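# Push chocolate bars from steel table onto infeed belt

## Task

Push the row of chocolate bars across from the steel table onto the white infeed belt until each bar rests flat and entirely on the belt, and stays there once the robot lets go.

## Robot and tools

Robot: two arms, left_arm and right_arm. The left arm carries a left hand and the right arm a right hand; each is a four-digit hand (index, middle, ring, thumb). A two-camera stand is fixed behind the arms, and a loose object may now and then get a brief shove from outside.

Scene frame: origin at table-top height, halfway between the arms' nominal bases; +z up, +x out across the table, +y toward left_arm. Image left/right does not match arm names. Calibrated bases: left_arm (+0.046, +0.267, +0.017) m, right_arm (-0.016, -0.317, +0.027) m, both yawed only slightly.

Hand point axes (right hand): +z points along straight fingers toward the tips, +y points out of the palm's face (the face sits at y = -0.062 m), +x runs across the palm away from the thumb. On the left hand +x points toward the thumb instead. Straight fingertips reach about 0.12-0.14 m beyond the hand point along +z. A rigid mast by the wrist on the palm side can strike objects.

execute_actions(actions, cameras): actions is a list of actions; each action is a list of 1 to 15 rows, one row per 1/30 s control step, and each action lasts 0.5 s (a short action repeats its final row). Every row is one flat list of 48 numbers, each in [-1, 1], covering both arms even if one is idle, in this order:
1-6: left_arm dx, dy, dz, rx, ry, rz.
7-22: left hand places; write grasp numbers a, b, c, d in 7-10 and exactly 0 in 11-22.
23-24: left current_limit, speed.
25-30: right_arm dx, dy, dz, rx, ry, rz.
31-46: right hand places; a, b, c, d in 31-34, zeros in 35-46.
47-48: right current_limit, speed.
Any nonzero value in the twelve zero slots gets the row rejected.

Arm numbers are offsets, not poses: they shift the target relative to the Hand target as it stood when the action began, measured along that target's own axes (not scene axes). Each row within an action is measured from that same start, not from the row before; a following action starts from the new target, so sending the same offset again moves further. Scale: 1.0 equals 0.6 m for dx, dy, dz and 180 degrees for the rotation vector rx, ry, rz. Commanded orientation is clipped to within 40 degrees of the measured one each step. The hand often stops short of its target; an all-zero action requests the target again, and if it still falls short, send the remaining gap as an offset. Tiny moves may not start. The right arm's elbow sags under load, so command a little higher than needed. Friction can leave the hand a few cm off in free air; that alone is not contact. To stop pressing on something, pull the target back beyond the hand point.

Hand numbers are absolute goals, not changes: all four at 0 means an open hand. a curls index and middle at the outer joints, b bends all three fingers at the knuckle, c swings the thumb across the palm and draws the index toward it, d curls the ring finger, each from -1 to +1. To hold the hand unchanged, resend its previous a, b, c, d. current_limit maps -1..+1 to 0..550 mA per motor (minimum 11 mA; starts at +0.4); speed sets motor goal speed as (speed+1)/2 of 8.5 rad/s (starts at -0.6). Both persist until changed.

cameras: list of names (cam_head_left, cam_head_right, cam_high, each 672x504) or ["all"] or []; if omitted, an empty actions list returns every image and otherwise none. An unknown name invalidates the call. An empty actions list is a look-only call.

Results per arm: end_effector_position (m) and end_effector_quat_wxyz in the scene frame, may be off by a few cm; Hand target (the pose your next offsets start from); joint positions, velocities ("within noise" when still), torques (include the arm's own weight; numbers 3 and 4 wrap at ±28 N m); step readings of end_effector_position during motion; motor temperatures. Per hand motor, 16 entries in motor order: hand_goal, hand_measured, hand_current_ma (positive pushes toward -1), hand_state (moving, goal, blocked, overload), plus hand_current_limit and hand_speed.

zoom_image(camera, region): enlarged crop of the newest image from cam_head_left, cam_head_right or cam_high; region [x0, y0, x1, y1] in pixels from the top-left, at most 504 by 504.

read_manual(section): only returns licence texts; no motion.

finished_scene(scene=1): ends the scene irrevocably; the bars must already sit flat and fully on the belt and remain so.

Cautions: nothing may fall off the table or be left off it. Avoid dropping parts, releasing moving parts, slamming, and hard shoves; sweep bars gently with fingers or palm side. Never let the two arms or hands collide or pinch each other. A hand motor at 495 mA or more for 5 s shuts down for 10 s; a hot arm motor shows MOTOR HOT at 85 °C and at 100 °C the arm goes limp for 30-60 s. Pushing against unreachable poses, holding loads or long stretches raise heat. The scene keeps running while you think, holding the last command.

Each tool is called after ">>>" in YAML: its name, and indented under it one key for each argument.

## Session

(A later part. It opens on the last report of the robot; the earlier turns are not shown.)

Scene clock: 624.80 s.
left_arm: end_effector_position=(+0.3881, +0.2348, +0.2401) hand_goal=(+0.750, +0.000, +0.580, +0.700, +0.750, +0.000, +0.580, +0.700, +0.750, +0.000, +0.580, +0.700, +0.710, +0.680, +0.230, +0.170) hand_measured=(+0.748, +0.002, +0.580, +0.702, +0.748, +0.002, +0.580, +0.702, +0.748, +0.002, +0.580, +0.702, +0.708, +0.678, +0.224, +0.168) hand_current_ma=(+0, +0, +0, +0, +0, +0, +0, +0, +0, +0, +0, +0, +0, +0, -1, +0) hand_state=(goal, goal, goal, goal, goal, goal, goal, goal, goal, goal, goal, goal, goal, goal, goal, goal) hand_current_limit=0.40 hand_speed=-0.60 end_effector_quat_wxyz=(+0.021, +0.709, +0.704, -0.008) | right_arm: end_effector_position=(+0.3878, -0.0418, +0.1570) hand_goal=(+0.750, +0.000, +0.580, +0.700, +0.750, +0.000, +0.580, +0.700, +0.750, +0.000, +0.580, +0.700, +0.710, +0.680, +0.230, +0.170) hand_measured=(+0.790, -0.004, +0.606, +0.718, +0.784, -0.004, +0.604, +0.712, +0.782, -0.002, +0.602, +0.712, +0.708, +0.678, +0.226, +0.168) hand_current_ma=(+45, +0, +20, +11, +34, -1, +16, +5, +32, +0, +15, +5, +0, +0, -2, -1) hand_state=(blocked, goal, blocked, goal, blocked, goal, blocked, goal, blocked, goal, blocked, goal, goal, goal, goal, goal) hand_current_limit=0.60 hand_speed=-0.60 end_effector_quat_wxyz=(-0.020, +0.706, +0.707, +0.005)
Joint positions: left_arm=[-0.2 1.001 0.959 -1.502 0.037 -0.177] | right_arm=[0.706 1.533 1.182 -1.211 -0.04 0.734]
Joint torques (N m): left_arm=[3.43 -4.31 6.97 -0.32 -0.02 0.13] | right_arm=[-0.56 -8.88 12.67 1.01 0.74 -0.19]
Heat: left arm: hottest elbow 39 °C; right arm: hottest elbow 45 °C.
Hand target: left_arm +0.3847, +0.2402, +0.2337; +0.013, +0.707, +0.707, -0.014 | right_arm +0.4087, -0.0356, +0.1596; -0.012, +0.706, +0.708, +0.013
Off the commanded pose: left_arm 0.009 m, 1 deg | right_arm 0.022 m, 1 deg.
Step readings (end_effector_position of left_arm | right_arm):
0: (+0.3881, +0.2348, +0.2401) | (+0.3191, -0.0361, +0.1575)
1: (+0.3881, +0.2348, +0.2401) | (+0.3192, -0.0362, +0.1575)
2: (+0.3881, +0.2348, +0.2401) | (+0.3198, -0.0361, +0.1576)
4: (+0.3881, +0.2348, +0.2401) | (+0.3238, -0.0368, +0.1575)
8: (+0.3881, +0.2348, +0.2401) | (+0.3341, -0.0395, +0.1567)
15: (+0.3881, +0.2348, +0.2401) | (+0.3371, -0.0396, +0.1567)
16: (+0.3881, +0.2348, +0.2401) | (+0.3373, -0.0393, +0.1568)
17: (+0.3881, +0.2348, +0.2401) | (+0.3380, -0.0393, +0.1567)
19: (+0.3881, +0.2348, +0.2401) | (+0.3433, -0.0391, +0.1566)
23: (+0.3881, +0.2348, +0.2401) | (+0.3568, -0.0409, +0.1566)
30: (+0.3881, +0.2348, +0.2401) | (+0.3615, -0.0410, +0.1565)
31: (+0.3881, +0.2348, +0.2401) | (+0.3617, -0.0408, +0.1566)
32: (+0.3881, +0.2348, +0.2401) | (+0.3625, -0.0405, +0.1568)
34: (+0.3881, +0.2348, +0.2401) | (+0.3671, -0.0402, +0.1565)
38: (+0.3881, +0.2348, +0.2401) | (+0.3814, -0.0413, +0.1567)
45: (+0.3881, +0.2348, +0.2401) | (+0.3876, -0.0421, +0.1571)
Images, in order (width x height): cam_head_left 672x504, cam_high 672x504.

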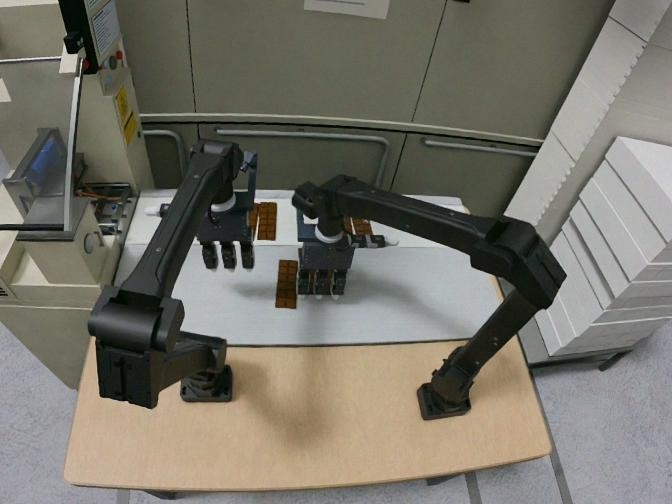

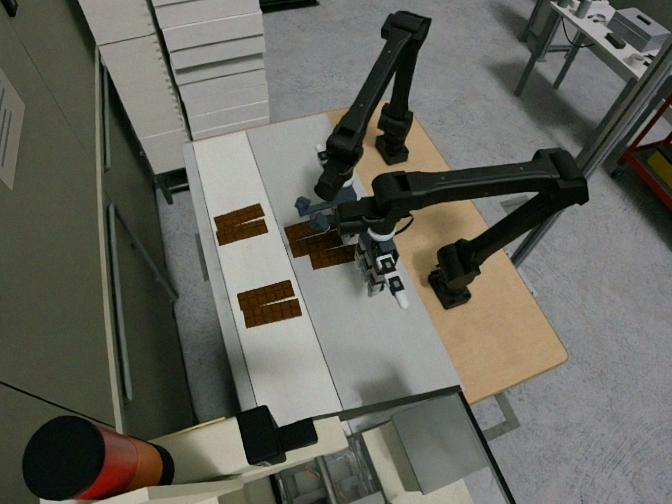

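>>> execute_actions:
  actions:
    - [[0,0,0,0,0,0,0,0,0,0,0,0,0,0,0,0,0,0,0,0,0,0,0.4,-0.6,0,0.05,-0.004,0,0,0,0,0,0,0,0,0,0,0,0,0,0,0,0,0,0,0,0.6,-0.6]]
    - [[0,0,0,0,0,0,0,0,0,0,0,0,0,0,0,0,0,0,0,0,0,0,0.4,-0.6,0,0.05,-0.004,0,0,0,0,0,0,0,0,0,0,0,0,0,0,0,0,0,0,0,0.6,-0.6]]
    - [[0,0,0,0,0,0,0,0,0,0,0,0,0,0,0,0,0,0,0,0,0,0,0.4,-0.6,0,0.05,-0.004,0,0,0,0,0,0,0,0,0,0,0,0,0,0,0,0,0,0,0,0.6,-0.6]]
  cameras: ["cam_head_left", "cam_high"]

>>> zoom_image:
  camera: "cam_head_left"
  region: [240, 190, 380, 310]

>>> zoom_image:
  camera: "cam_high"
  region: [200, 150, 360, 300]

Scene clock: 636.13 s.
left_arm: end_effector_position=(+0.3881, +0.2348, +0.2401) hand_goal=(+0.750, +0.000, +0.580, +0.700, +0.750, +0.000, +0.580, +0.700, +0.750, +0.000, +0.580, +0.700, +0.710, +0.680, +0.230, +0.170) hand_measured=(+0.748, +0.002, +0.580, +0.702, +0.748, +0.002, +0.580, +0.702, +0.748, +0.002, +0.580, +0.702, +0.708, +0.678, +0.224, +0.168) hand_current_ma=(+0, +0, +0, +0, +0, +0, +0, +0, +0, +0, +0, +0, +0, +0, -1, +0) hand_state=(goal, goal, goal, goal, goal, goal, goal, goal, goal, goal, goal, goal, goal, goal, goal, goal) hand_current_limit=0.40 hand_speed=-0.60 end_effector_quat_wxyz=(+0.021, +0.709, +0.704, -0.008) | right_arm: end_effector_position=(+0.4803, -0.0430, +0.1604) hand_goal=(+0.750, +0.000, +0.580, +0.700, +0.750, +0.000, +0.580, +0.700, +0.750, +0.000, +0.580, +0.700, +0.710, +0.680, +0.230, +0.170) hand_measured=(+0.760, -0.002, +0.588, +0.708, +0.758, +0.000, +0.588, +0.706, +0.768, +0.002, +0.596, +0.710, +0.708, +0.678, +0.226, +0.168) hand_current_ma=(+4, +0, +3, +2, +3, +0, +3, +1, +11, +0, +8, +4, +0, +0, -2, -1) hand_state=(goal, goal, goal, goal, goal, goal, goal, goal, goal, goal, goal, goal, goal, goal, goal, goal) hand_current_limit=0.60 hand_speed=-0.60 end_effector_quat_wxyz=(-0.015, +0.708, +0.706, +0.003)
Joint positions: left_arm=[-0.2 1.001 0.959 -1.502 0.037 -0.177] | right_arm=[0.585 1.712 1.412 -1.27 -0.032 0.619]
Joint torques (N m): left_arm=[3.37 -4.25 6.98 -0.34 -0.02 0.13] | right_arm=[0.03 -12.51 13.48 0.61 0.35 -0.17]
Heat: left arm: hottest elbow 38 °C; right arm: hottest elbow 45 °C.
Hand target: left_arm +0.3847, +0.2402, +0.2337; +0.013, +0.707, +0.707, -0.014 | right_arm +0.4986, -0.0358, +0.1668; -0.012, +0.707, +0.708, +0.012
Off the commanded pose: left_arm 0.009 m, 1 deg | right_arm 0.021 m, 1 deg.
Step readings (end_effector_position of left_arm | right_arm):
0: (+0.3881, +0.2348, +0.2401) | (+0.3878, -0.0418, +0.1570)
1: (+0.3881, +0.2348, +0.2401) | (+0.3879, -0.0416, +0.1570)
2: (+0.3881, +0.2348, +0.2401) | (+0.3887, -0.0415, +0.1571)
4: (+0.3881, +0.2348, +0.2401) | (+0.3942, -0.0409, +0.1569)
8: (+0.3881, +0.2348, +0.2401) | (+0.4107, -0.0419, +0.1576)
15: (+0.3881, +0.2348, +0.2401) | (+0.4181, -0.0430, +0.1578)
16: (+0.3881, +0.2348, +0.2401) | (+0.4183, -0.0427, +0.1580)
17: (+0.3881, +0.2348, +0.2401) | (+0.4191, -0.0424, +0.1580)
19: (+0.3881, +0.2348, +0.2401) | (+0.4247, -0.0415, +0.1579)
23: (+0.3881, +0.2348, +0.2401) | (+0.4410, -0.0418, +0.1584)
30: (+0.3881, +0.2348, +0.2401) | (+0.4489, -0.0430, +0.1589)
31: (+0.3881, +0.2348, +0.2401) | (+0.4491, -0.0428, +0.1590)
32: (+0.3881, +0.2348, +0.2401) | (+0.4498, -0.0424, +0.1591)
34: (+0.3881, +0.2348, +0.2401) | (+0.4556, -0.0412, +0.1590)
38: (+0.3881, +0.2348, +0.2401) | (+0.4718, -0.0416, +0.1596)
45: (+0.3881, +0.2348, +0.2401) | (+0.4802, -0.0427, +0.1603)
Images, in order (width x height): cam_head_left 672x504, cam_high 672x504.

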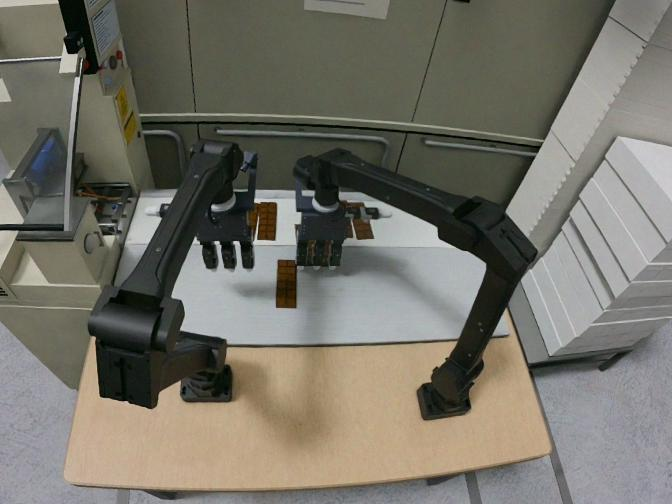

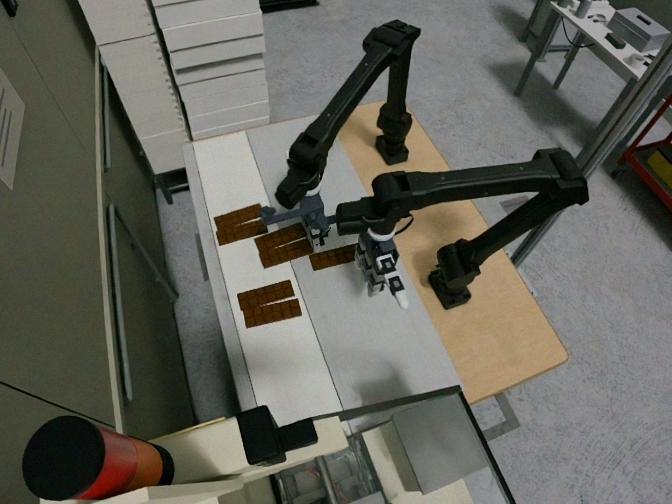

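Scaled by 3.600 from the camera's 672x504 image, which has a finer 960x720 frame.

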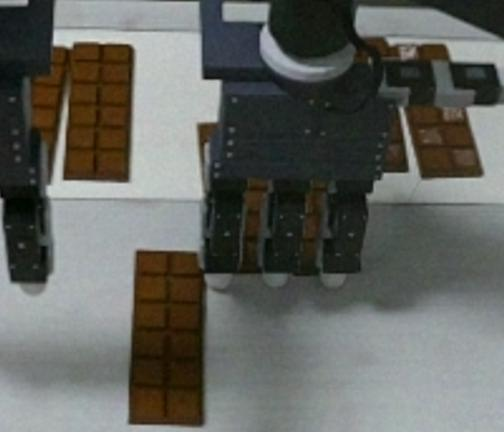

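Scaled by 3.150 from the camera's 672x504 image, which has a finer 960x720 frame.

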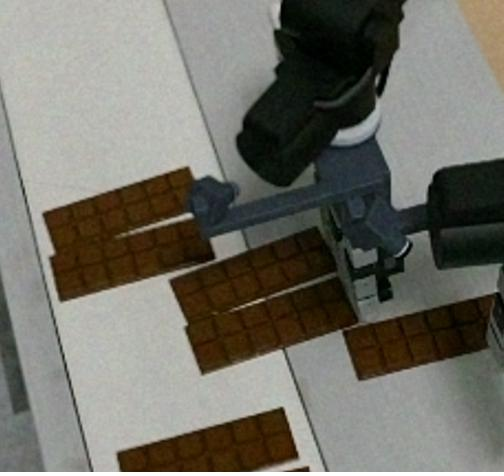

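>>> execute_actions:
  actions:
    - [[0,0,0,0,0,0,0,0,0,0,0,0,0,0,0,0,0,0,0,0,0,0,0.4,-0.6,0.006,0.05,-0.001,0,0,0,0,0,0,0,0,0,0,0,0,0,0,0,0,0,0,0,0.6,-0.6]]
    - [[0,0,0,0,0,0,0,0,0,0,0,0,0,0,0,0,0,0,0,0,0,0,0.4,-0.6,0.004,0.05,0.001,0,0,0,0,0,0,0,0,0,0,0,0,0,0,0,0,0,0,0,0.6,-0.6]]
  cameras: ["cam_head_left", "cam_high"]

>>> zoom_image:
  camera: "cam_head_left"
  region: [240, 180, 380, 300]

>>> zoom_image:
  camera: "cam_high"
  region: [200, 150, 360, 300]

Scene clock: 650.97 s.
left_arm: end_effector_position=(+0.3881, +0.2348, +0.2401) hand_goal=(+0.750, +0.000, +0.580, +0.700, +0.750, +0.000, +0.580, +0.700, +0.750, +0.000, +0.580, +0.700, +0.710, +0.680, +0.230, +0.170) hand_measured=(+0.748, +0.002, +0.580, +0.702, +0.748, +0.002, +0.580, +0.702, +0.748, +0.002, +0.580, +0.702, +0.708, +0.678, +0.224, +0.168) hand_current_ma=(+0, +0, +0, +0, +0, +0, +0, +0, +0, +0, +0, +0, +0, +0, -1, +0) hand_state=(goal, goal, goal, goal, goal, goal, goal, goal, goal, goal, goal, goal, goal, goal, goal, goal) hand_current_limit=0.40 hand_speed=-0.60 end_effector_quat_wxyz=(+0.021, +0.709, +0.704, -0.008) | right_arm: end_effector_position=(+0.5413, -0.0346, +0.1626) hand_goal=(+0.750, +0.000, +0.580, +0.700, +0.750, +0.000, +0.580, +0.700, +0.750, +0.000, +0.580, +0.700, +0.710, +0.680, +0.230, +0.170) hand_measured=(+0.760, +0.000, +0.588, +0.706, +0.752, +0.000, +0.582, +0.702, +0.756, +0.000, +0.586, +0.704, +0.708, +0.678, +0.226, +0.168) hand_current_ma=(+4, +0, +3, +2, +0, +0, +0, +0, +1, +0, +2, +1, +0, +0, -2, -1) hand_state=(goal, goal, goal, goal, goal, goal, goal, goal, goal, goal, goal, goal, goal, goal, goal, goal) hand_current_limit=0.60 hand_speed=-0.60 end_effector_quat_wxyz=(-0.015, +0.709, +0.705, +0.005)
Joint positions: left_arm=[-0.2 1.001 0.959 -1.502 0.037 -0.177] | right_arm=[0.535 1.848 1.607 -1.326 -0.032 0.569]
Joint torques (N m): left_arm=[3.43 -4.31 7.01 -0.32 -0.02 0.12] | right_arm=[-0.03 -14.86 13.75 0.59 0.25 -0.19]
Heat: left arm: hottest elbow 38 °C; right arm: hottest elbow 46 °C.
Hand target: left_arm +0.3847, +0.2402, +0.2337; +0.013, +0.707, +0.707, -0.014 | right_arm +0.5586, -0.0297, +0.1670; -0.012, +0.707, +0.707, +0.013
Off the commanded pose: left_arm 0.009 m, 1 deg | right_arm 0.019 m, 1 deg.
Step readings (end_effector_position of left_arm | right_arm):
0: (+0.3881, +0.2348, +0.2401) | (+0.4804, -0.0429, +0.1604)
1: (+0.3881, +0.2348, +0.2401) | (+0.4805, -0.0428, +0.1605)
2: (+0.3881, +0.2348, +0.2401) | (+0.4815, -0.0425, +0.1608)
4: (+0.3881, +0.2348, +0.2401) | (+0.4870, -0.0405, +0.1609)
8: (+0.3881, +0.2348, +0.2401) | (+0.5037, -0.0381, +0.1613)
15: (+0.3881, +0.2348, +0.2401) | (+0.5112, -0.0392, +0.1618)
16: (+0.3881, +0.2348, +0.2401) | (+0.5113, -0.0391, +0.1617)
17: (+0.3881, +0.2348, +0.2401) | (+0.5126, -0.0392, +0.1619)
19: (+0.3881, +0.2348, +0.2401) | (+0.5181, -0.0374, +0.1619)
23: (+0.3881, +0.2348, +0.2401) | (+0.5347, -0.0336, +0.1629)
30: (+0.3881, +0.2348, +0.2401) | (+0.5412, -0.0347, +0.1627)
Images, in order (width x height): cam_head_left 672x504, cam_high 672x504.

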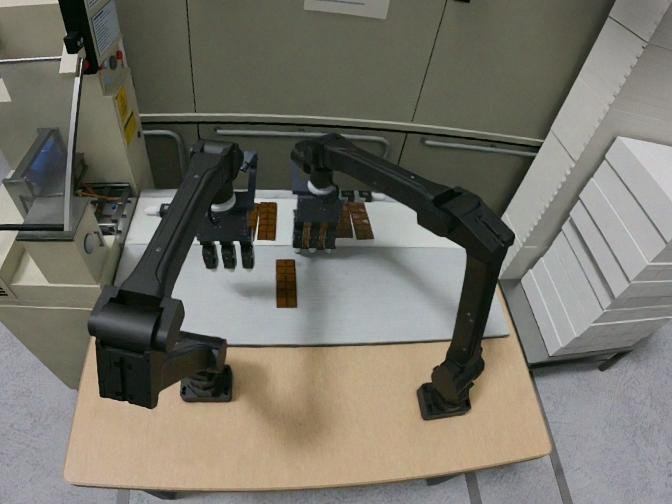

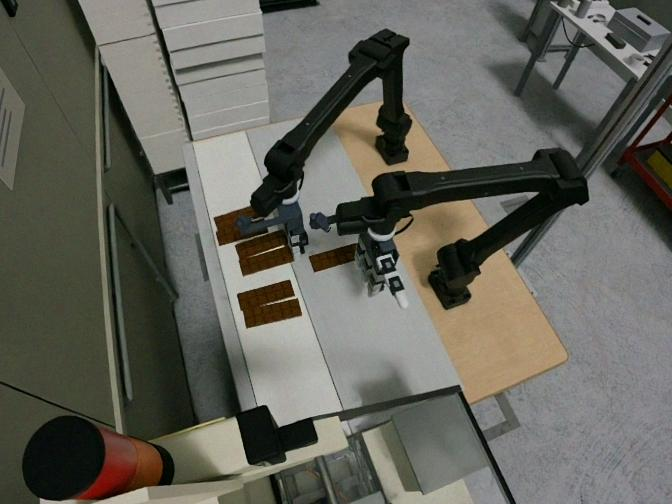

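Scaled by 3.600 from the camera's 672x504 image, which has a finer 960x720 frame.

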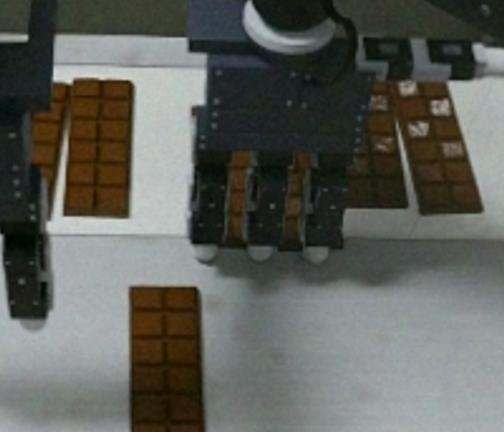

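Scaled by 3.150 from the camera's 672x504 image, which has a finer 960x720 frame.

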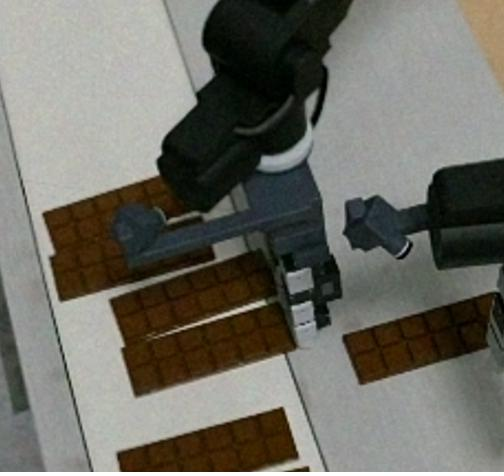

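>>> execute_actions:
  actions:
    - [[0,0,0,0,0,0,0,0,0,0,0,0,0,0,0,0,0,0,0,0,0,0,0.4,-0.6,0,0.028,0.002,0,0,0,0,0,0,0,0,0,0,0,0,0,0,0,0,0,0,0,0.6,-0.6]]
    - [[0,0,0,0,0,0,0,0,0,0,0,0,0,0,0,0,0,0,0,0,0,0,0.4,-0.6,0,0.027,0,0,0,0,0,0,0,0,0,0,0,0,0,0,0,0,0,0,0,0,0.6,-0.6]]
  cameras: ["cam_head_left", "cam_high"]

>>> zoom_image:
  camera: "cam_high"
  region: [200, 190, 310, 300]

Scene clock: 682.30 s.
left_arm: end_effector_position=(+0.3881, +0.2348, +0.2401) hand_goal=(+0.750, +0.000, +0.580, +0.700, +0.750, +0.000, +0.580, +0.700, +0.750, +0.000, +0.580, +0.700, +0.710, +0.680, +0.230, +0.170) hand_measured=(+0.748, +0.002, +0.580, +0.702, +0.748, +0.002, +0.580, +0.702, +0.748, +0.002, +0.580, +0.702, +0.708, +0.678, +0.224, +0.168) hand_current_ma=(+0, +0, +0, +0, +0, +0, +0, +0, +0, +0, +0, +0, +0, +0, -1, +0) hand_state=(goal, goal, goal, goal, goal, goal, goal, goal, goal, goal, goal, goal, goal, goal, goal, goal) hand_current_limit=0.40 hand_speed=-0.60 end_effector_quat_wxyz=(+0.021, +0.709, +0.704, -0.008) | right_arm: end_effector_position=(+0.5739, -0.0338, +0.1635) hand_goal=(+0.750, +0.000, +0.580, +0.700, +0.750, +0.000, +0.580, +0.700, +0.750, +0.000, +0.580, +0.700, +0.710, +0.680, +0.230, +0.170) hand_measured=(+0.762, +0.000, +0.588, +0.706, +0.752, +0.000, +0.582, +0.702, +0.758, +0.000, +0.588, +0.704, +0.708, +0.678, +0.226, +0.168) hand_current_ma=(+6, +0, +2, +2, +0, +0, +0, +0, +3, +0, +3, +1, +0, +0, -2, -1) hand_state=(goal, goal, goal, goal, goal, goal, goal, goal, goal, goal, goal, goal, goal, goal, goal, goal) hand_current_limit=0.60 hand_speed=-0.60 end_effector_quat_wxyz=(-0.015, +0.709, +0.705, +0.005)
Joint positions: left_arm=[-0.2 1.001 0.959 -1.502 0.037 -0.177] | right_arm=[0.507 1.922 1.72 -1.366 -0.032 0.541]
Joint torques (N m): left_arm=[3.49 -4.42 6.95 -0.31 -0.02 0.12] | right_arm=[0.09 -15.74 13.76 0.5 0.24 -0.2]
Heat: left arm: hottest elbow 37 °C; right arm: hottest elbow 46 °C.
Hand target: left_arm +0.3847, +0.2402, +0.2337; +0.013, +0.707, +0.707, -0.014 | right_arm +0.5916, -0.0295, +0.1660; -0.012, +0.706, +0.708, +0.013
Off the commanded pose: left_arm 0.009 m, 1 deg | right_arm 0.018 m, 1 deg.
Step readings (end_effector_position of left_arm | right_arm):
0: (+0.3881, +0.2348, +0.2401) | (+0.5414, -0.0346, +0.1627)
1: (+0.3881, +0.2348, +0.2401) | (+0.5415, -0.0345, +0.1626)
2: (+0.3881, +0.2348, +0.2401) | (+0.5421, -0.0349, +0.1627)
4: (+0.3881, +0.2348, +0.2401) | (+0.5451, -0.0339, +0.1626)
8: (+0.3881, +0.2348, +0.2401) | (+0.5534, -0.0328, +0.1631)
15: (+0.3881, +0.2348, +0.2401) | (+0.5569, -0.0334, +0.1630)
16: (+0.3881, +0.2348, +0.2401) | (+0.5571, -0.0333, +0.1632)
17: (+0.3881, +0.2348, +0.2401) | (+0.5575, -0.0332, +0.1632)
19: (+0.3881, +0.2348, +0.2401) | (+0.5606, -0.0323, +0.1628)
23: (+0.3881, +0.2348, +0.2401) | (+0.5692, -0.0322, +0.1632)
30: (+0.3881, +0.2348, +0.2401) | (+0.5738, -0.0339, +0.1635)
Images, in order (width x height): cam_head_left 672x504, cam_high 672x504.

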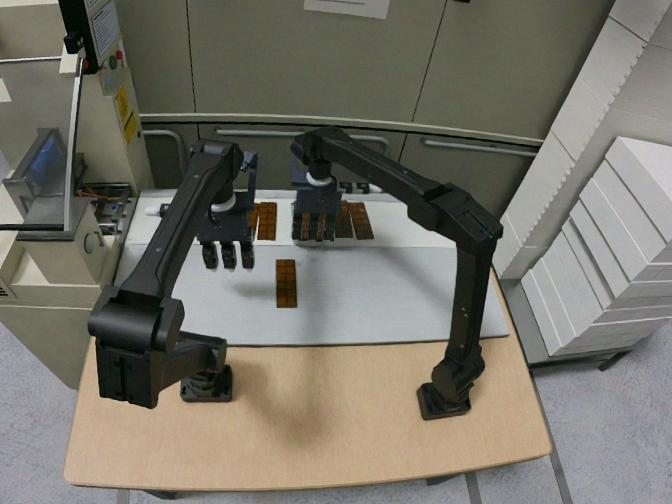

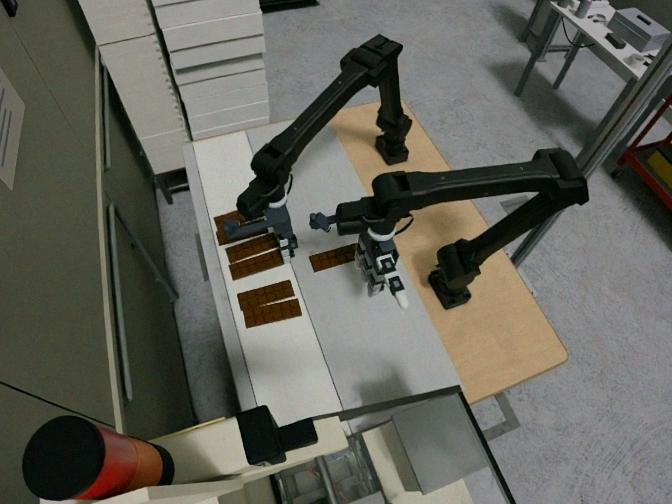

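Scaled by 4.582 from the camera's 672x504 image, which has a finer 960x720 frame.

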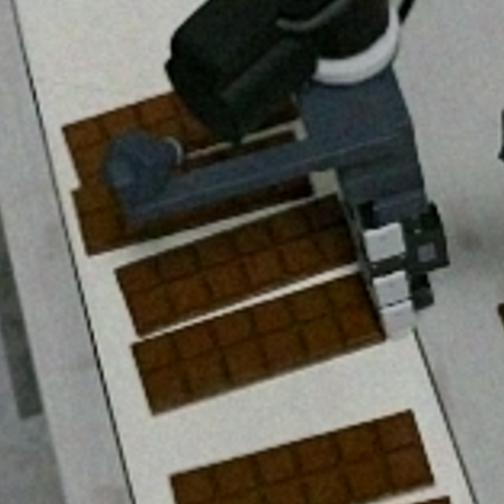

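>>> execute_actions:
  actions:
    - [[0,-0.105,0,0,0,0,0,0,0,0,0,0,0,0,0,0,0,0,0,0,0,0,0.4,-0.6,0,0,-0.117,0,0,0,0,0,0,0,0,0,0,0,0,0,0,0,0,0,0,0,0.4,-0.6]]
    - [[-0.2,0,0,0,0,0,0,0,0,0,0,0,0,0,0,0,0,0,0,0,0,0,0.4,-0.6,-0.167,-0.167,0,0,0,0,0,0,0,0,0,0,0,0,0,0,0,0,0,0,0,0,0.4,-0.6]]
    - [[-0.06,0,0.08,0,0,0,0,0,0,0,0,0,0,0,0,0,0,0,0,0,0,0,0.4,-0.6,-0.167,-0.1,0,0,0,0,0,0,0,0,0,0,0,0,0,0,0,0,0,0,0,0,0.4,-0.6]]
  cameras: ["cam_head_left", "cam_high"]

>>> zoom_image:
  camera: "cam_head_left"
  region: [220, 180, 400, 330]

>>> zoom_image:
  camera: "cam_high"
  region: [200, 190, 400, 340]

Scene clock: 696.90 s.
left_arm: end_effector_position=(+0.3225, +0.0867, +0.1934) hand_goal=(+0.750, +0.000, +0.580, +0.700, +0.750, +0.000, +0.580, +0.700, +0.750, +0.000, +0.580, +0.700, +0.710, +0.680, +0.230, +0.170) hand_measured=(+0.748, +0.002, +0.580, +0.702, +0.748, +0.002, +0.580, +0.702, +0.748, +0.002, +0.580, +0.702, +0.710, +0.678, +0.224, +0.168) hand_current_ma=(+0, +0, +0, +0, +0, +0, +0, +0, +0, +0, +0, +0, +0, +0, -1, +0) hand_state=(goal, goal, goal, goal, goal, goal, goal, goal, goal, goal, goal, goal, goal, goal, goal, goal) hand_current_limit=0.40 hand_speed=-0.60 end_effector_quat_wxyz=(+0.012, +0.705, +0.709, -0.015) | right_arm: end_effector_position=(+0.4320, -0.2329, +0.2313) hand_goal=(+0.750, +0.000, +0.580, +0.700, +0.750, +0.000, +0.580, +0.700, +0.750, +0.000, +0.580, +0.700, +0.710, +0.680, +0.230, +0.170) hand_measured=(+0.748, +0.000, +0.580, +0.702, +0.748, +0.000, +0.580, +0.702, +0.748, +0.000, +0.580, +0.702, +0.708, +0.678, +0.226, +0.168) hand_current_ma=(+0, +0, +0, +0, +0, +0, +0, +0, +0, +0, +0, +0, +0, +0, -2, -1) hand_state=(goal, goal, goal, goal, goal, goal, goal, goal, goal, goal, goal, goal, goal, goal, goal, goal) hand_current_limit=0.40 hand_speed=-0.60 end_effector_quat_wxyz=(-0.011, +0.711, +0.703, +0.010)
Joint positions: left_arm=[-0.812 1.067 0.883 -1.363 0.029 -0.8] | right_arm=[0.247 1.338 1.175 -1.402 -0.028 0.287]
Joint torques (N m): left_arm=[1.2 -4.89 7.42 0.34 -0.13 -0.05] | right_arm=[0.38 -10.23 8.38 1.07 -0.03 -0.2]
Heat: left arm: hottest elbow 37 °C; right arm: hottest elbow 46 °C.
Hand target: left_arm +0.3219, +0.0826, +0.1916; +0.013, +0.707, +0.707, -0.014 | right_arm +0.4317, -0.2326, +0.2291; -0.011, +0.707, +0.707, +0.013
Off the commanded pose: left_arm 0.005 m, 0 deg | right_arm 0.002 m, 1 deg.
Step readings (end_effector_position of left_arm | right_arm):
0: (+0.3881, +0.2348, +0.2401) | (+0.5739, -0.0338, +0.1636)
1: (+0.3879, +0.2349, +0.2397) | (+0.5738, -0.0338, +0.1640)
2: (+0.3849, +0.2354, +0.2380) | (+0.5731, -0.0343, +0.1654)
4: (+0.3725, +0.2379, +0.2323) | (+0.5710, -0.0360, +0.1729)
8: (+0.3389, +0.2437, +0.2292) | (+0.5756, -0.0347, +0.1983)
15: (+0.3270, +0.2430, +0.2389) | (+0.5791, -0.0335, +0.2173)
16: (+0.3267, +0.2424, +0.2388) | (+0.5789, -0.0342, +0.2176)
17: (+0.3256, +0.2377, +0.2383) | (+0.5770, -0.0385, +0.2158)
19: (+0.3196, +0.2092, +0.2350) | (+0.5553, -0.0555, +0.2077)
23: (+0.3026, +0.1454, +0.2227) | (+0.5046, -0.1071, +0.2036)
30: (+0.3081, +0.1293, +0.2133) | (+0.4926, -0.1352, +0.2425)
31: (+0.3090, +0.1295, +0.2137) | (+0.4921, -0.1352, +0.2448)
32: (+0.3105, +0.1278, +0.2135) | (+0.4902, -0.1382, +0.2437)
34: (+0.3138, +0.1163, +0.2113) | (+0.4722, -0.1548, +0.2327)
38: (+0.3175, +0.0897, +0.2004) | (+0.4380, -0.2098, +0.2158)
45: (+0.3223, +0.0854, +0.1932) | (+0.4322, -0.2357, +0.2323)
Images, in order (width x height): cam_head_left 672x504, cam_high 672x504.

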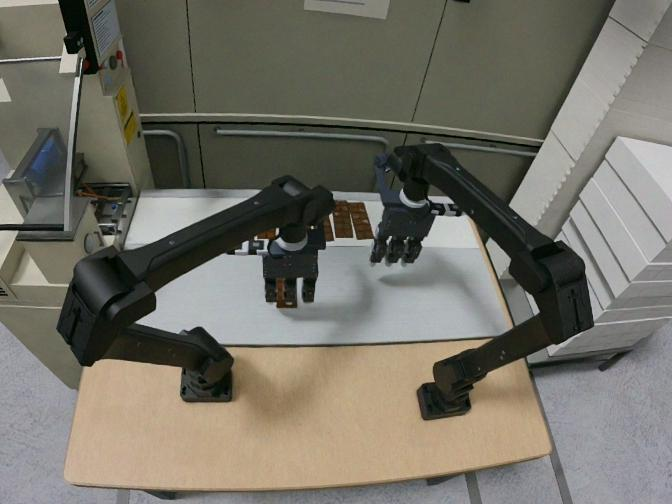

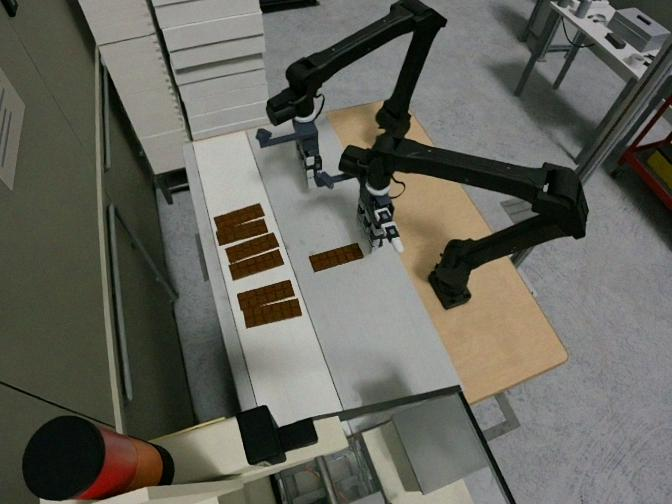

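Scaled by 2.800 from the camera's 672x504 image, which has a finer 960x720 frame.

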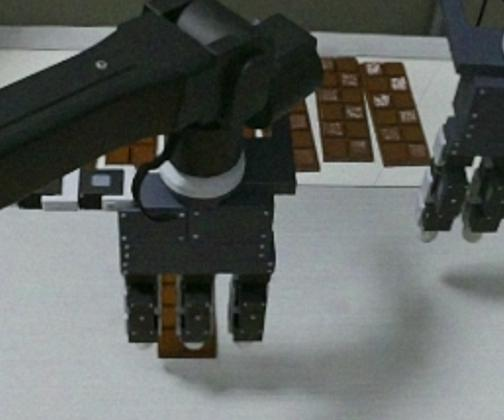

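Scaled by 2.520 from the camera's 672x504 image, which has a finer 960x720 frame.

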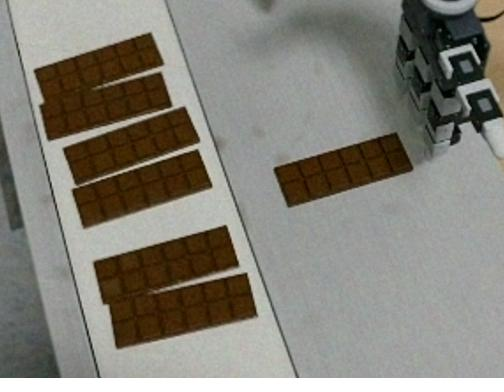

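>>> execute_actions:
  actions:
    - [[-0.027,-0.022,0,0,0,0,0,0,0,0,0,0,0,0,0,0,0,0,0,0,0,0,0.6,-0.6,0,0,0,0,0,0,0,0,0,0,0,0,0,0,0,0,0,0,0,0,0,0,0.4,-0.6]]
    - [[0,0,0.073,0,0,0,0,0,0,0,0,0,0,0,0,0,0,0,0,0,0,0,0.6,-0.6,0,0,0,0,0,0,0,0,0,0,0,0,0,0,0,0,0,0,0,0,0,0,0.4,-0.6]]
  cameras: ["cam_head_left", "cam_high"]

>>> zoom_image:
  camera: "cam_head_left"
  region: [240, 240, 340, 330]

>>> zoom_image:
  camera: "cam_high"
  region: [200, 190, 400, 340]

Scene clock: 727.33 s.
left_arm: end_effector_position=(+0.3111, +0.0679, +0.1523) hand_goal=(+0.750, +0.000, +0.580, +0.700, +0.750, +0.000, +0.580, +0.700, +0.750, +0.000, +0.580, +0.700, +0.710, +0.680, +0.230, +0.170) hand_measured=(+0.748, +0.002, +0.580, +0.702, +0.748, +0.002, +0.580, +0.702, +0.748, +0.002, +0.580, +0.702, +0.710, +0.678, +0.224, +0.168) hand_current_ma=(+0, +0, +0, +0, +0, +0, +0, +0, +0, +0, +0, +0, +0, +0, -1, +0) hand_state=(goal, goal, goal, goal, goal, goal, goal, goal, goal, goal, goal, goal, goal, goal, goal, goal) hand_current_limit=0.60 hand_speed=-0.60 end_effector_quat_wxyz=(+0.014, +0.705, +0.709, -0.015) | right_arm: end_effector_position=(+0.4320, -0.2325, +0.2313) hand_goal=(+0.750, +0.000, +0.580, +0.700, +0.750, +0.000, +0.580, +0.700, +0.750, +0.000, +0.580, +0.700, +0.710, +0.680, +0.230, +0.170) hand_measured=(+0.748, +0.000, +0.580, +0.702, +0.748, +0.000, +0.580, +0.702, +0.748, +0.000, +0.580, +0.702, +0.708, +0.678, +0.226, +0.168) hand_current_ma=(+0, +0, +0, +0, +0, +0, +0, +0, +0, +0, +0, +0, +0, +0, -2, -1) hand_state=(goal, goal, goal, goal, goal, goal, goal, goal, goal, goal, goal, goal, goal, goal, goal, goal) hand_current_limit=0.40 hand_speed=-0.60 end_effector_quat_wxyz=(-0.011, +0.710, +0.704, +0.010)
Joint positions: left_arm=[-0.889 1.112 0.803 -1.231 0.026 -0.878] | right_arm=[0.247 1.338 1.175 -1.402 -0.029 0.285]
Joint torques (N m): left_arm=[1.14 -5.36 6.89 0.29 -0.13 -0.05] | right_arm=[1.26 -9.7 8.42 1.05 -0.02 -0.15]
Heat: left arm: hottest elbow 37 °C; right arm: hottest elbow 44 °C.
Hand target: left_arm +0.3086, +0.0647, +0.1485; +0.013, +0.707, +0.707, -0.013 | right_arm +0.4317, -0.2326, +0.2291; -0.011, +0.706, +0.708, +0.013
Off the commanded pose: left_arm 0.006 m, 0 deg | right_arm 0.002 m, 1 deg.
Step readings (end_effector_position of left_arm | right_arm):
0: (+0.3225, +0.0867, +0.1934) | (+0.4320, -0.2328, +0.2313)
1: (+0.3223, +0.0865, +0.1934) | (+0.4320, -0.2328, +0.2313)
2: (+0.3215, +0.0858, +0.1934) | (+0.4320, -0.2327, +0.2313)
4: (+0.3185, +0.0828, +0.1935) | (+0.4320, -0.2327, +0.2313)
8: (+0.3102, +0.0731, +0.1932) | (+0.4320, -0.2326, +0.2313)
15: (+0.3081, +0.0721, +0.1922) | (+0.4320, -0.2326, +0.2313)
16: (+0.3083, +0.0721, +0.1922) | (+0.4320, -0.2326, +0.2313)
17: (+0.3091, +0.0712, +0.1912) | (+0.4320, -0.2326, +0.2313)
19: (+0.3113, +0.0682, +0.1845) | (+0.4320, -0.2325, +0.2313)
23: (+0.3093, +0.0700, +0.1625) | (+0.4320, -0.2325, +0.2313)
30: (+0.3105, +0.0685, +0.1521) | (+0.4320, -0.2325, +0.2313)
Images, in order (width x height): cam_head_left 672x504, cam_high 672x504.

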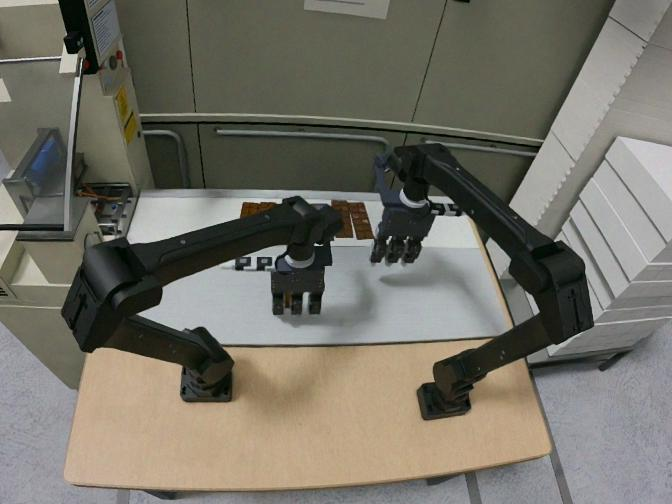

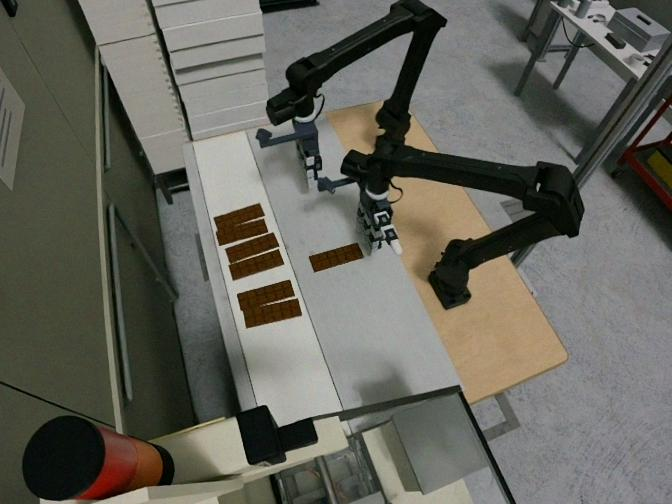

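Scaled by 5.040 from the camera's 672x504 image, which has a finer 960x720 frame.

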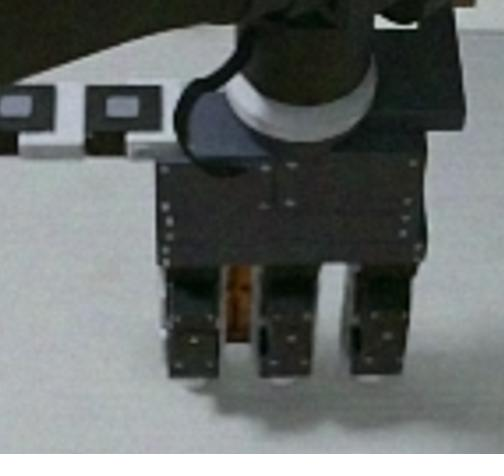

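Scaled by 2.520 from the camera's 672x504 image, which has a finer 960x720 frame.

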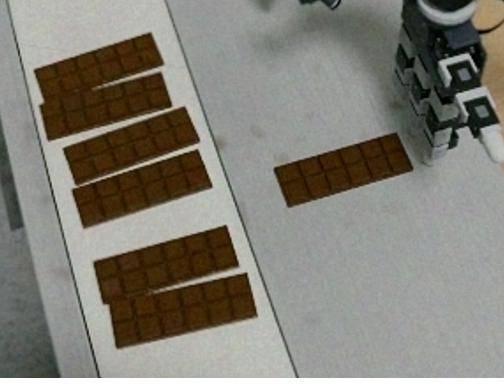

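>>> execute_actions:
  actions:
    - [[0.006,0.05,-0.001,0,0,0,0,0,0,0,0,0,0,0,0,0,0,0,0,0,0,0,0.6,-0.6,0,0,0,0,0,0,0,0,0,0,0,0,0,0,0,0,0,0,0,0,0,0,0.4,-0.6]]
    - [[0.004,0.05,-0.001,0,0,0,0,0,0,0,0,0,0,0,0,0,0,0,0,0,0,0,0.6,-0.6,0,0,0,0,0,0,0,0,0,0,0,0,0,0,0,0,0,0,0,0,0,0,0.4,-0.6]]
    - [[0.004,0.045,-0.001,0,0,0,0,0,0,0,0,0,0,0,0,0,0,0,0,0,0,0,0.6,-0.6,0,0,0,0,0,0,0,0,0,0,0,0,0,0,0,0,0,0,0,0,0,0,0.4,-0.6]]
  cameras: ["cam_head_left", "cam_high"]

>>> zoom_image:
  camera: "cam_head_left"
  region: [240, 220, 340, 310]

>>> zoom_image:
  camera: "cam_high"
  region: [200, 190, 380, 320]

Scene clock: 741.93 s.
left_arm: end_effector_position=(+0.3702, +0.0763, +0.1448) hand_goal=(+0.750, +0.000, +0.580, +0.700, +0.750, +0.000, +0.580, +0.700, +0.750, +0.000, +0.580, +0.700, +0.710, +0.680, +0.230, +0.170) hand_measured=(+0.818, -0.018, +0.618, +0.726, +0.794, -0.004, +0.614, +0.716, +0.770, +0.000, +0.596, +0.708, +0.710, +0.678, +0.224, +0.168) hand_current_ma=(+88, -5, +25, +13, +38, +0, +21, +5, +9, +0, +5, +1, +0, +0, -1, +0) hand_state=(blocked, goal, blocked, blocked, blocked, goal, blocked, goal, blocked, goal, goal, goal, goal, goal, goal, goal) hand_current_limit=0.60 hand_speed=-0.60 end_effector_quat_wxyz=(-0.002, +0.710, +0.703, -0.027) | right_arm: end_effector_position=(+0.4320, -0.2325, +0.2313) hand_goal=(+0.750, +0.000, +0.580, +0.700, +0.750, +0.000, +0.580, +0.700, +0.750, +0.000, +0.580, +0.700, +0.710, +0.680, +0.230, +0.170) hand_measured=(+0.748, +0.000, +0.580, +0.702, +0.748, +0.000, +0.580, +0.702, +0.748, +0.000, +0.580, +0.702, +0.708, +0.678, +0.226, +0.168) hand_current_ma=(+0, +0, +0, +0, +0, +0, +0, +0, +0, +0, +0, +0, +0, +0, -2, -1) hand_state=(goal, goal, goal, goal, goal, goal, goal, goal, goal, goal, goal, goal, goal, goal, goal, goal) hand_current_limit=0.40 hand_speed=-0.60 end_effector_quat_wxyz=(-0.011, +0.710, +0.704, +0.010)
Joint positions: left_arm=[-0.713 1.241 0.891 -1.228 0.053 -0.686] | right_arm=[0.247 1.338 1.175 -1.402 -0.029 0.285]
Joint torques (N m): left_arm=[4.31 -4.89 9.68 1.03 -0.86 0.17] | right_arm=[0.62 -9.93 8.25 1.02 -0.07 -0.21]
Motor temperatures (°C): left_arm=[35 36 37 29 30 29] | right_arm=[36 35 43 27 30 28]
Heat: left arm: hottest elbow 37 °C; right arm: hottest elbow 43 °C.
Hand target: left_arm +0.3956, +0.0734, +0.1498; +0.013, +0.707, +0.707, -0.013 | right_arm +0.4317, -0.2326, +0.2291; -0.011, +0.706, +0.708, +0.013
Off the commanded pose: left_arm 0.026 m, 2 deg | right_arm 0.002 m, 1 deg.
Step readings (end_effector_position of left_arm | right_arm):
0: (+0.3111, +0.0679, +0.1523) | (+0.4320, -0.2325, +0.2313)
1: (+0.3111, +0.0679, +0.1522) | (+0.4320, -0.2325, +0.2313)
2: (+0.3114, +0.0677, +0.1520) | (+0.4320, -0.2325, +0.2313)
4: (+0.3136, +0.0683, +0.1498) | (+0.4320, -0.2325, +0.2313)
8: (+0.3220, +0.0725, +0.1480) | (+0.4320, -0.2325, +0.2313)
15: (+0.3246, +0.0724, +0.1478) | (+0.4320, -0.2325, +0.2313)
16: (+0.3249, +0.0723, +0.1480) | (+0.4320, -0.2325, +0.2313)
17: (+0.3258, +0.0721, +0.1478) | (+0.4320, -0.2325, +0.2313)
19: (+0.3306, +0.0729, +0.1469) | (+0.4320, -0.2325, +0.2313)
23: (+0.3421, +0.0751, +0.1451) | (+0.4320, -0.2325, +0.2313)
30: (+0.3450, +0.0736, +0.1450) | (+0.4320, -0.2325, +0.2313)
31: (+0.3453, +0.0735, +0.1450) | (+0.4320, -0.2325, +0.2313)
32: (+0.3463, +0.0734, +0.1450) | (+0.4320, -0.2325, +0.2313)
34: (+0.3518, +0.0743, +0.1449) | (+0.4320, -0.2325, +0.2313)
38: (+0.3662, +0.0773, +0.1448) | (+0.4320, -0.2325, +0.2313)
45: (+0.3700, +0.0767, +0.1447) | (+0.4320, -0.2325, +0.2313)
Images, in order (width x height): cam_head_left 672x504, cam_high 672x504.

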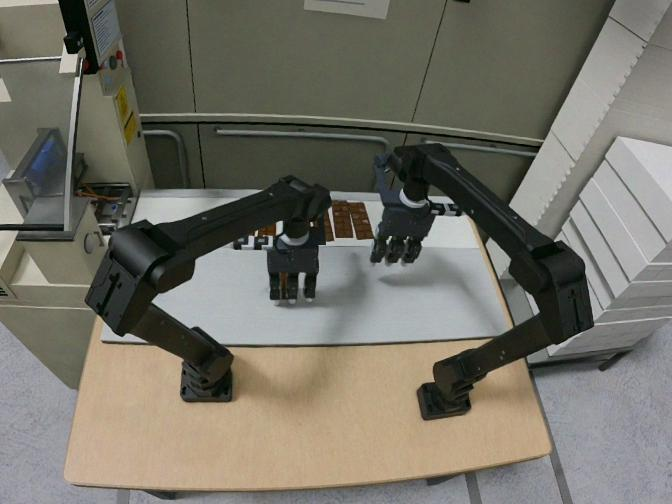

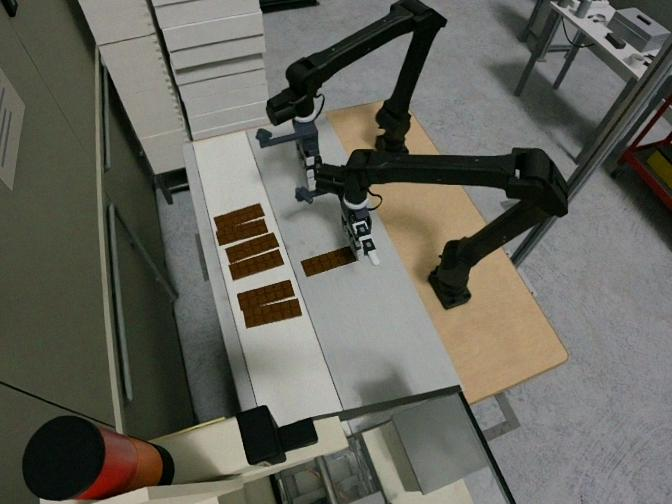

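Scaled by 5.040 from the camera's 672x504 image, which has a finer 960x720 frame.

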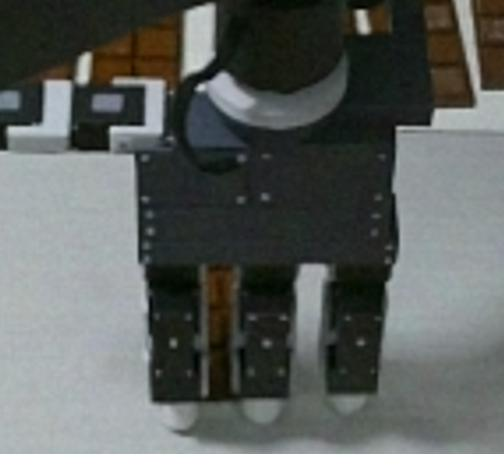

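Scaled by 2.800 from the camera's 672x504 image, which has a finer 960x720 frame.

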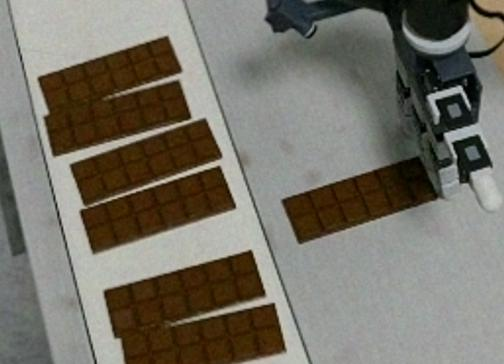

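>>> execute_actions:
  actions:
    - [[0,0,0,0,0,0,0,0,0,0,0,0,0,0,0,0,0,0,0,0,0,0,0.6,-0.6,0.2,0.21,-0.03,0,0,0,1,0,0,0,0,0,0,0,0,0,0,0,0,0,0,0,0.4,-0.6]]
    - [[0,0,0,0,0,0,0,0,0,0,0,0,0,0,0,0,0,0,0,0,0,0,0.6,-0.6,0.19,0.205,-0.01,0,0,0,1,0,0,0,0,0,0,0,0,0,0,0,0,0,0,0,0.4,-0.6]]
    - [[0,0,0,0,0,0,0,0,0,0,0,0,0,0,0,0,0,0,0,0,0,0,0.6,-0.6,0,0,0,0,0,0,1,0,0,0,0,0,0,0,0,0,0,0,0,0,0,0,0.4,-0.6]]
  cameras: ["all"]

>>> zoom_image:
  camera: "cam_head_left"
  region: [240, 170, 400, 290]

>>> zoom_image:
  camera: "cam_high"
  region: [190, 150, 390, 320]

Scene clock: 813.90 s.
left_arm: end_effector_position=(+0.3702, +0.0762, +0.1448) hand_goal=(+0.750, +0.000, +0.580, +0.700, +0.750, +0.000, +0.580, +0.700, +0.750, +0.000, +0.580, +0.700, +0.710, +0.680, +0.230, +0.170) hand_measured=(+0.818, -0.018, +0.618, +0.726, +0.794, -0.004, +0.614, +0.716, +0.770, +0.000, +0.596, +0.708, +0.710, +0.678, +0.224, +0.168) hand_current_ma=(+88, -5, +25, +13, +38, +0, +21, +5, +9, +0, +5, +1, +0, +0, -1, +0) hand_state=(blocked, goal, blocked, blocked, blocked, goal, blocked, goal, blocked, goal, goal, goal, goal, goal, goal, goal) hand_current_limit=0.60 hand_speed=-0.60 end_effector_quat_wxyz=(-0.002, +0.711, +0.703, -0.027) | right_arm: end_effector_position=(+0.6706, +0.0019, +0.2505) hand_goal=(+0.850, +0.000, -0.320, -0.250, +0.500, +0.000, -1.000, -0.750, +0.850, +0.000, +0.580, +0.600, +0.810, +0.680, +0.230, +0.020) hand_measured=(+0.850, +0.000, -0.314, -0.246, +0.504, +0.000, -0.936, -0.740, +0.848, +0.000, +0.580, +0.602, +0.810, +0.678, +0.226, +0.020) hand_current_ma=(+0, +0, +1, +1, +1, +0, +93, +4, +0, +0, +0, +0, +0, +0, -2, +0) hand_state=(goal, goal, goal, goal, goal, goal, blocked, goal, goal, goal, goal, goal, goal, goal, goal, goal) hand_current_limit=0.40 hand_speed=-0.60 end_effector_quat_wxyz=(-0.002, +0.697, +0.716, +0.038)
Joint positions: left_arm=[-0.713 1.241 0.891 -1.228 0.053 -0.686] | right_arm=[0.478 2.19 2.369 -1.679 -0.026 0.48]
Joint torques (N m): left_arm=[4.25 -4.78 9.69 1.03 -0.85 0.18] | right_arm=[0.85 -20.72 14.2 0.43 0.26 0.05]
Heat: left arm: hottest elbow 38 °C; right arm: hottest elbow 41 °C.
Hand target: left_arm +0.3956, +0.0734, +0.1498; +0.013, +0.707, +0.707, -0.014 | right_arm +0.6803, +0.0008, +0.2615; -0.012, +0.707, +0.707, +0.013
Off the commanded pose: left_arm 0.026 m, 2 deg | right_arm 0.015 m, 3 deg.
joint sent to its limit (right arm) — joint 4 (wrist pitch), lower limit. The joint targets are off in orientation, not in position.
Step readings (end_effector_position of left_arm | right_arm):
0: (+0.3702, +0.0762, +0.1448) | (+0.4320, -0.2325, +0.2313)
1: (+0.3702, +0.0762, +0.1448) | (+0.4320, -0.2321, +0.2311)
2: (+0.3702, +0.0762, +0.1448) | (+0.4337, -0.2293, +0.2312)
4: (+0.3702, +0.0762, +0.1448) | (+0.4509, -0.2091, +0.2349)
8: (+0.3702, +0.0762, +0.1448) | (+0.5034, -0.1397, +0.2414)
15: (+0.3702, +0.0762, +0.1448) | (+0.5369, -0.1082, +0.2273)
16: (+0.3702, +0.0762, +0.1448) | (+0.5385, -0.1096, +0.2272)
17: (+0.3702, +0.0762, +0.1448) | (+0.5429, -0.1077, +0.2292)
19: (+0.3702, +0.0762, +0.1448) | (+0.5725, -0.0927, +0.2431)
23: (+0.3702, +0.0762, +0.1448) | (+0.6325, -0.0393, +0.2670)
30: (+0.3702, +0.0762, +0.1448) | (+0.6597, +0.0036, +0.2496)
31: (+0.3702, +0.0762, +0.1448) | (+0.6619, +0.0043, +0.2460)
32: (+0.3702, +0.0762, +0.1448) | (+0.6635, +0.0042, +0.2430)
34: (+0.3702, +0.0762, +0.1448) | (+0.6656, +0.0034, +0.2388)
38: (+0.3702, +0.0762, +0.1448) | (+0.6670, +0.0022, +0.2406)
45: (+0.3702, +0.0762, +0.1448) | (+0.6706, +0.0019, +0.2505)

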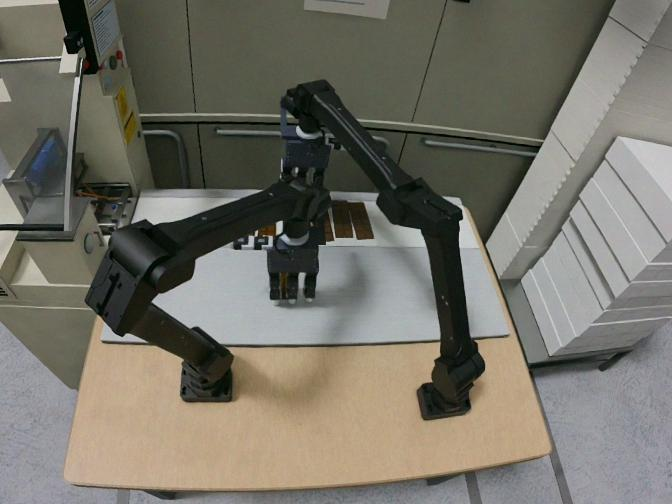

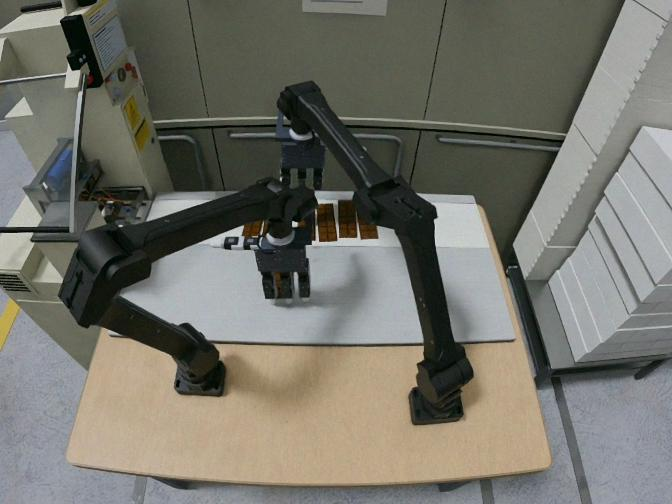

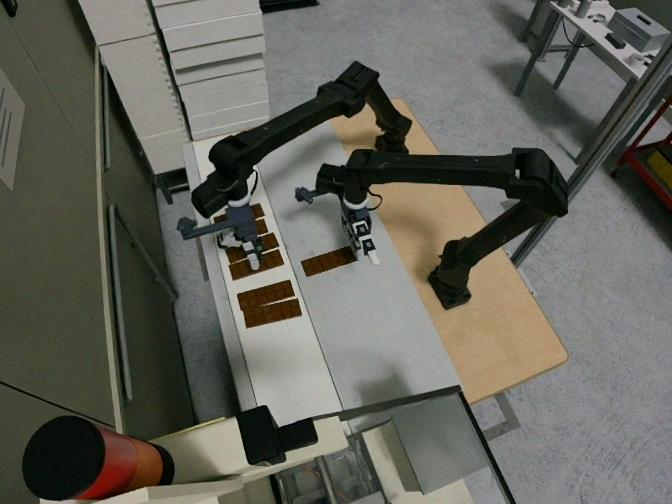

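Scaled by 3.150 from the camera's 672x504 image, which has a finer 960x720 frame.

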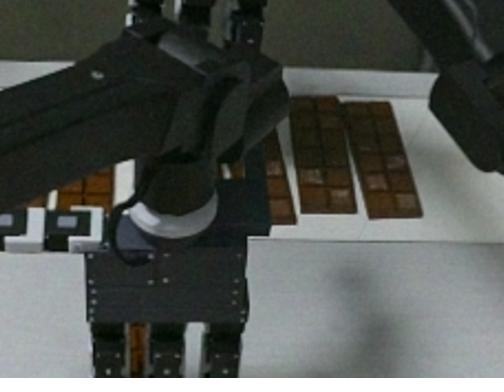

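Scaled by 2.520 from the camera's 672x504 image, which has a finer 960x720 frame.

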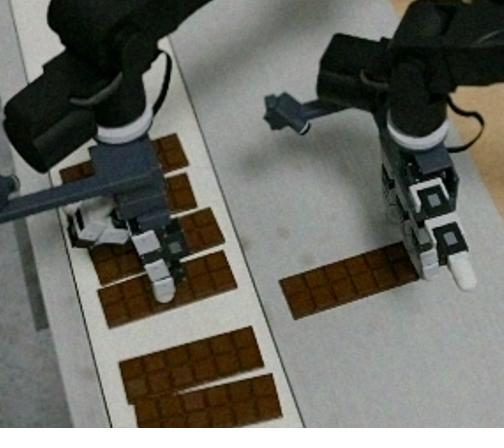

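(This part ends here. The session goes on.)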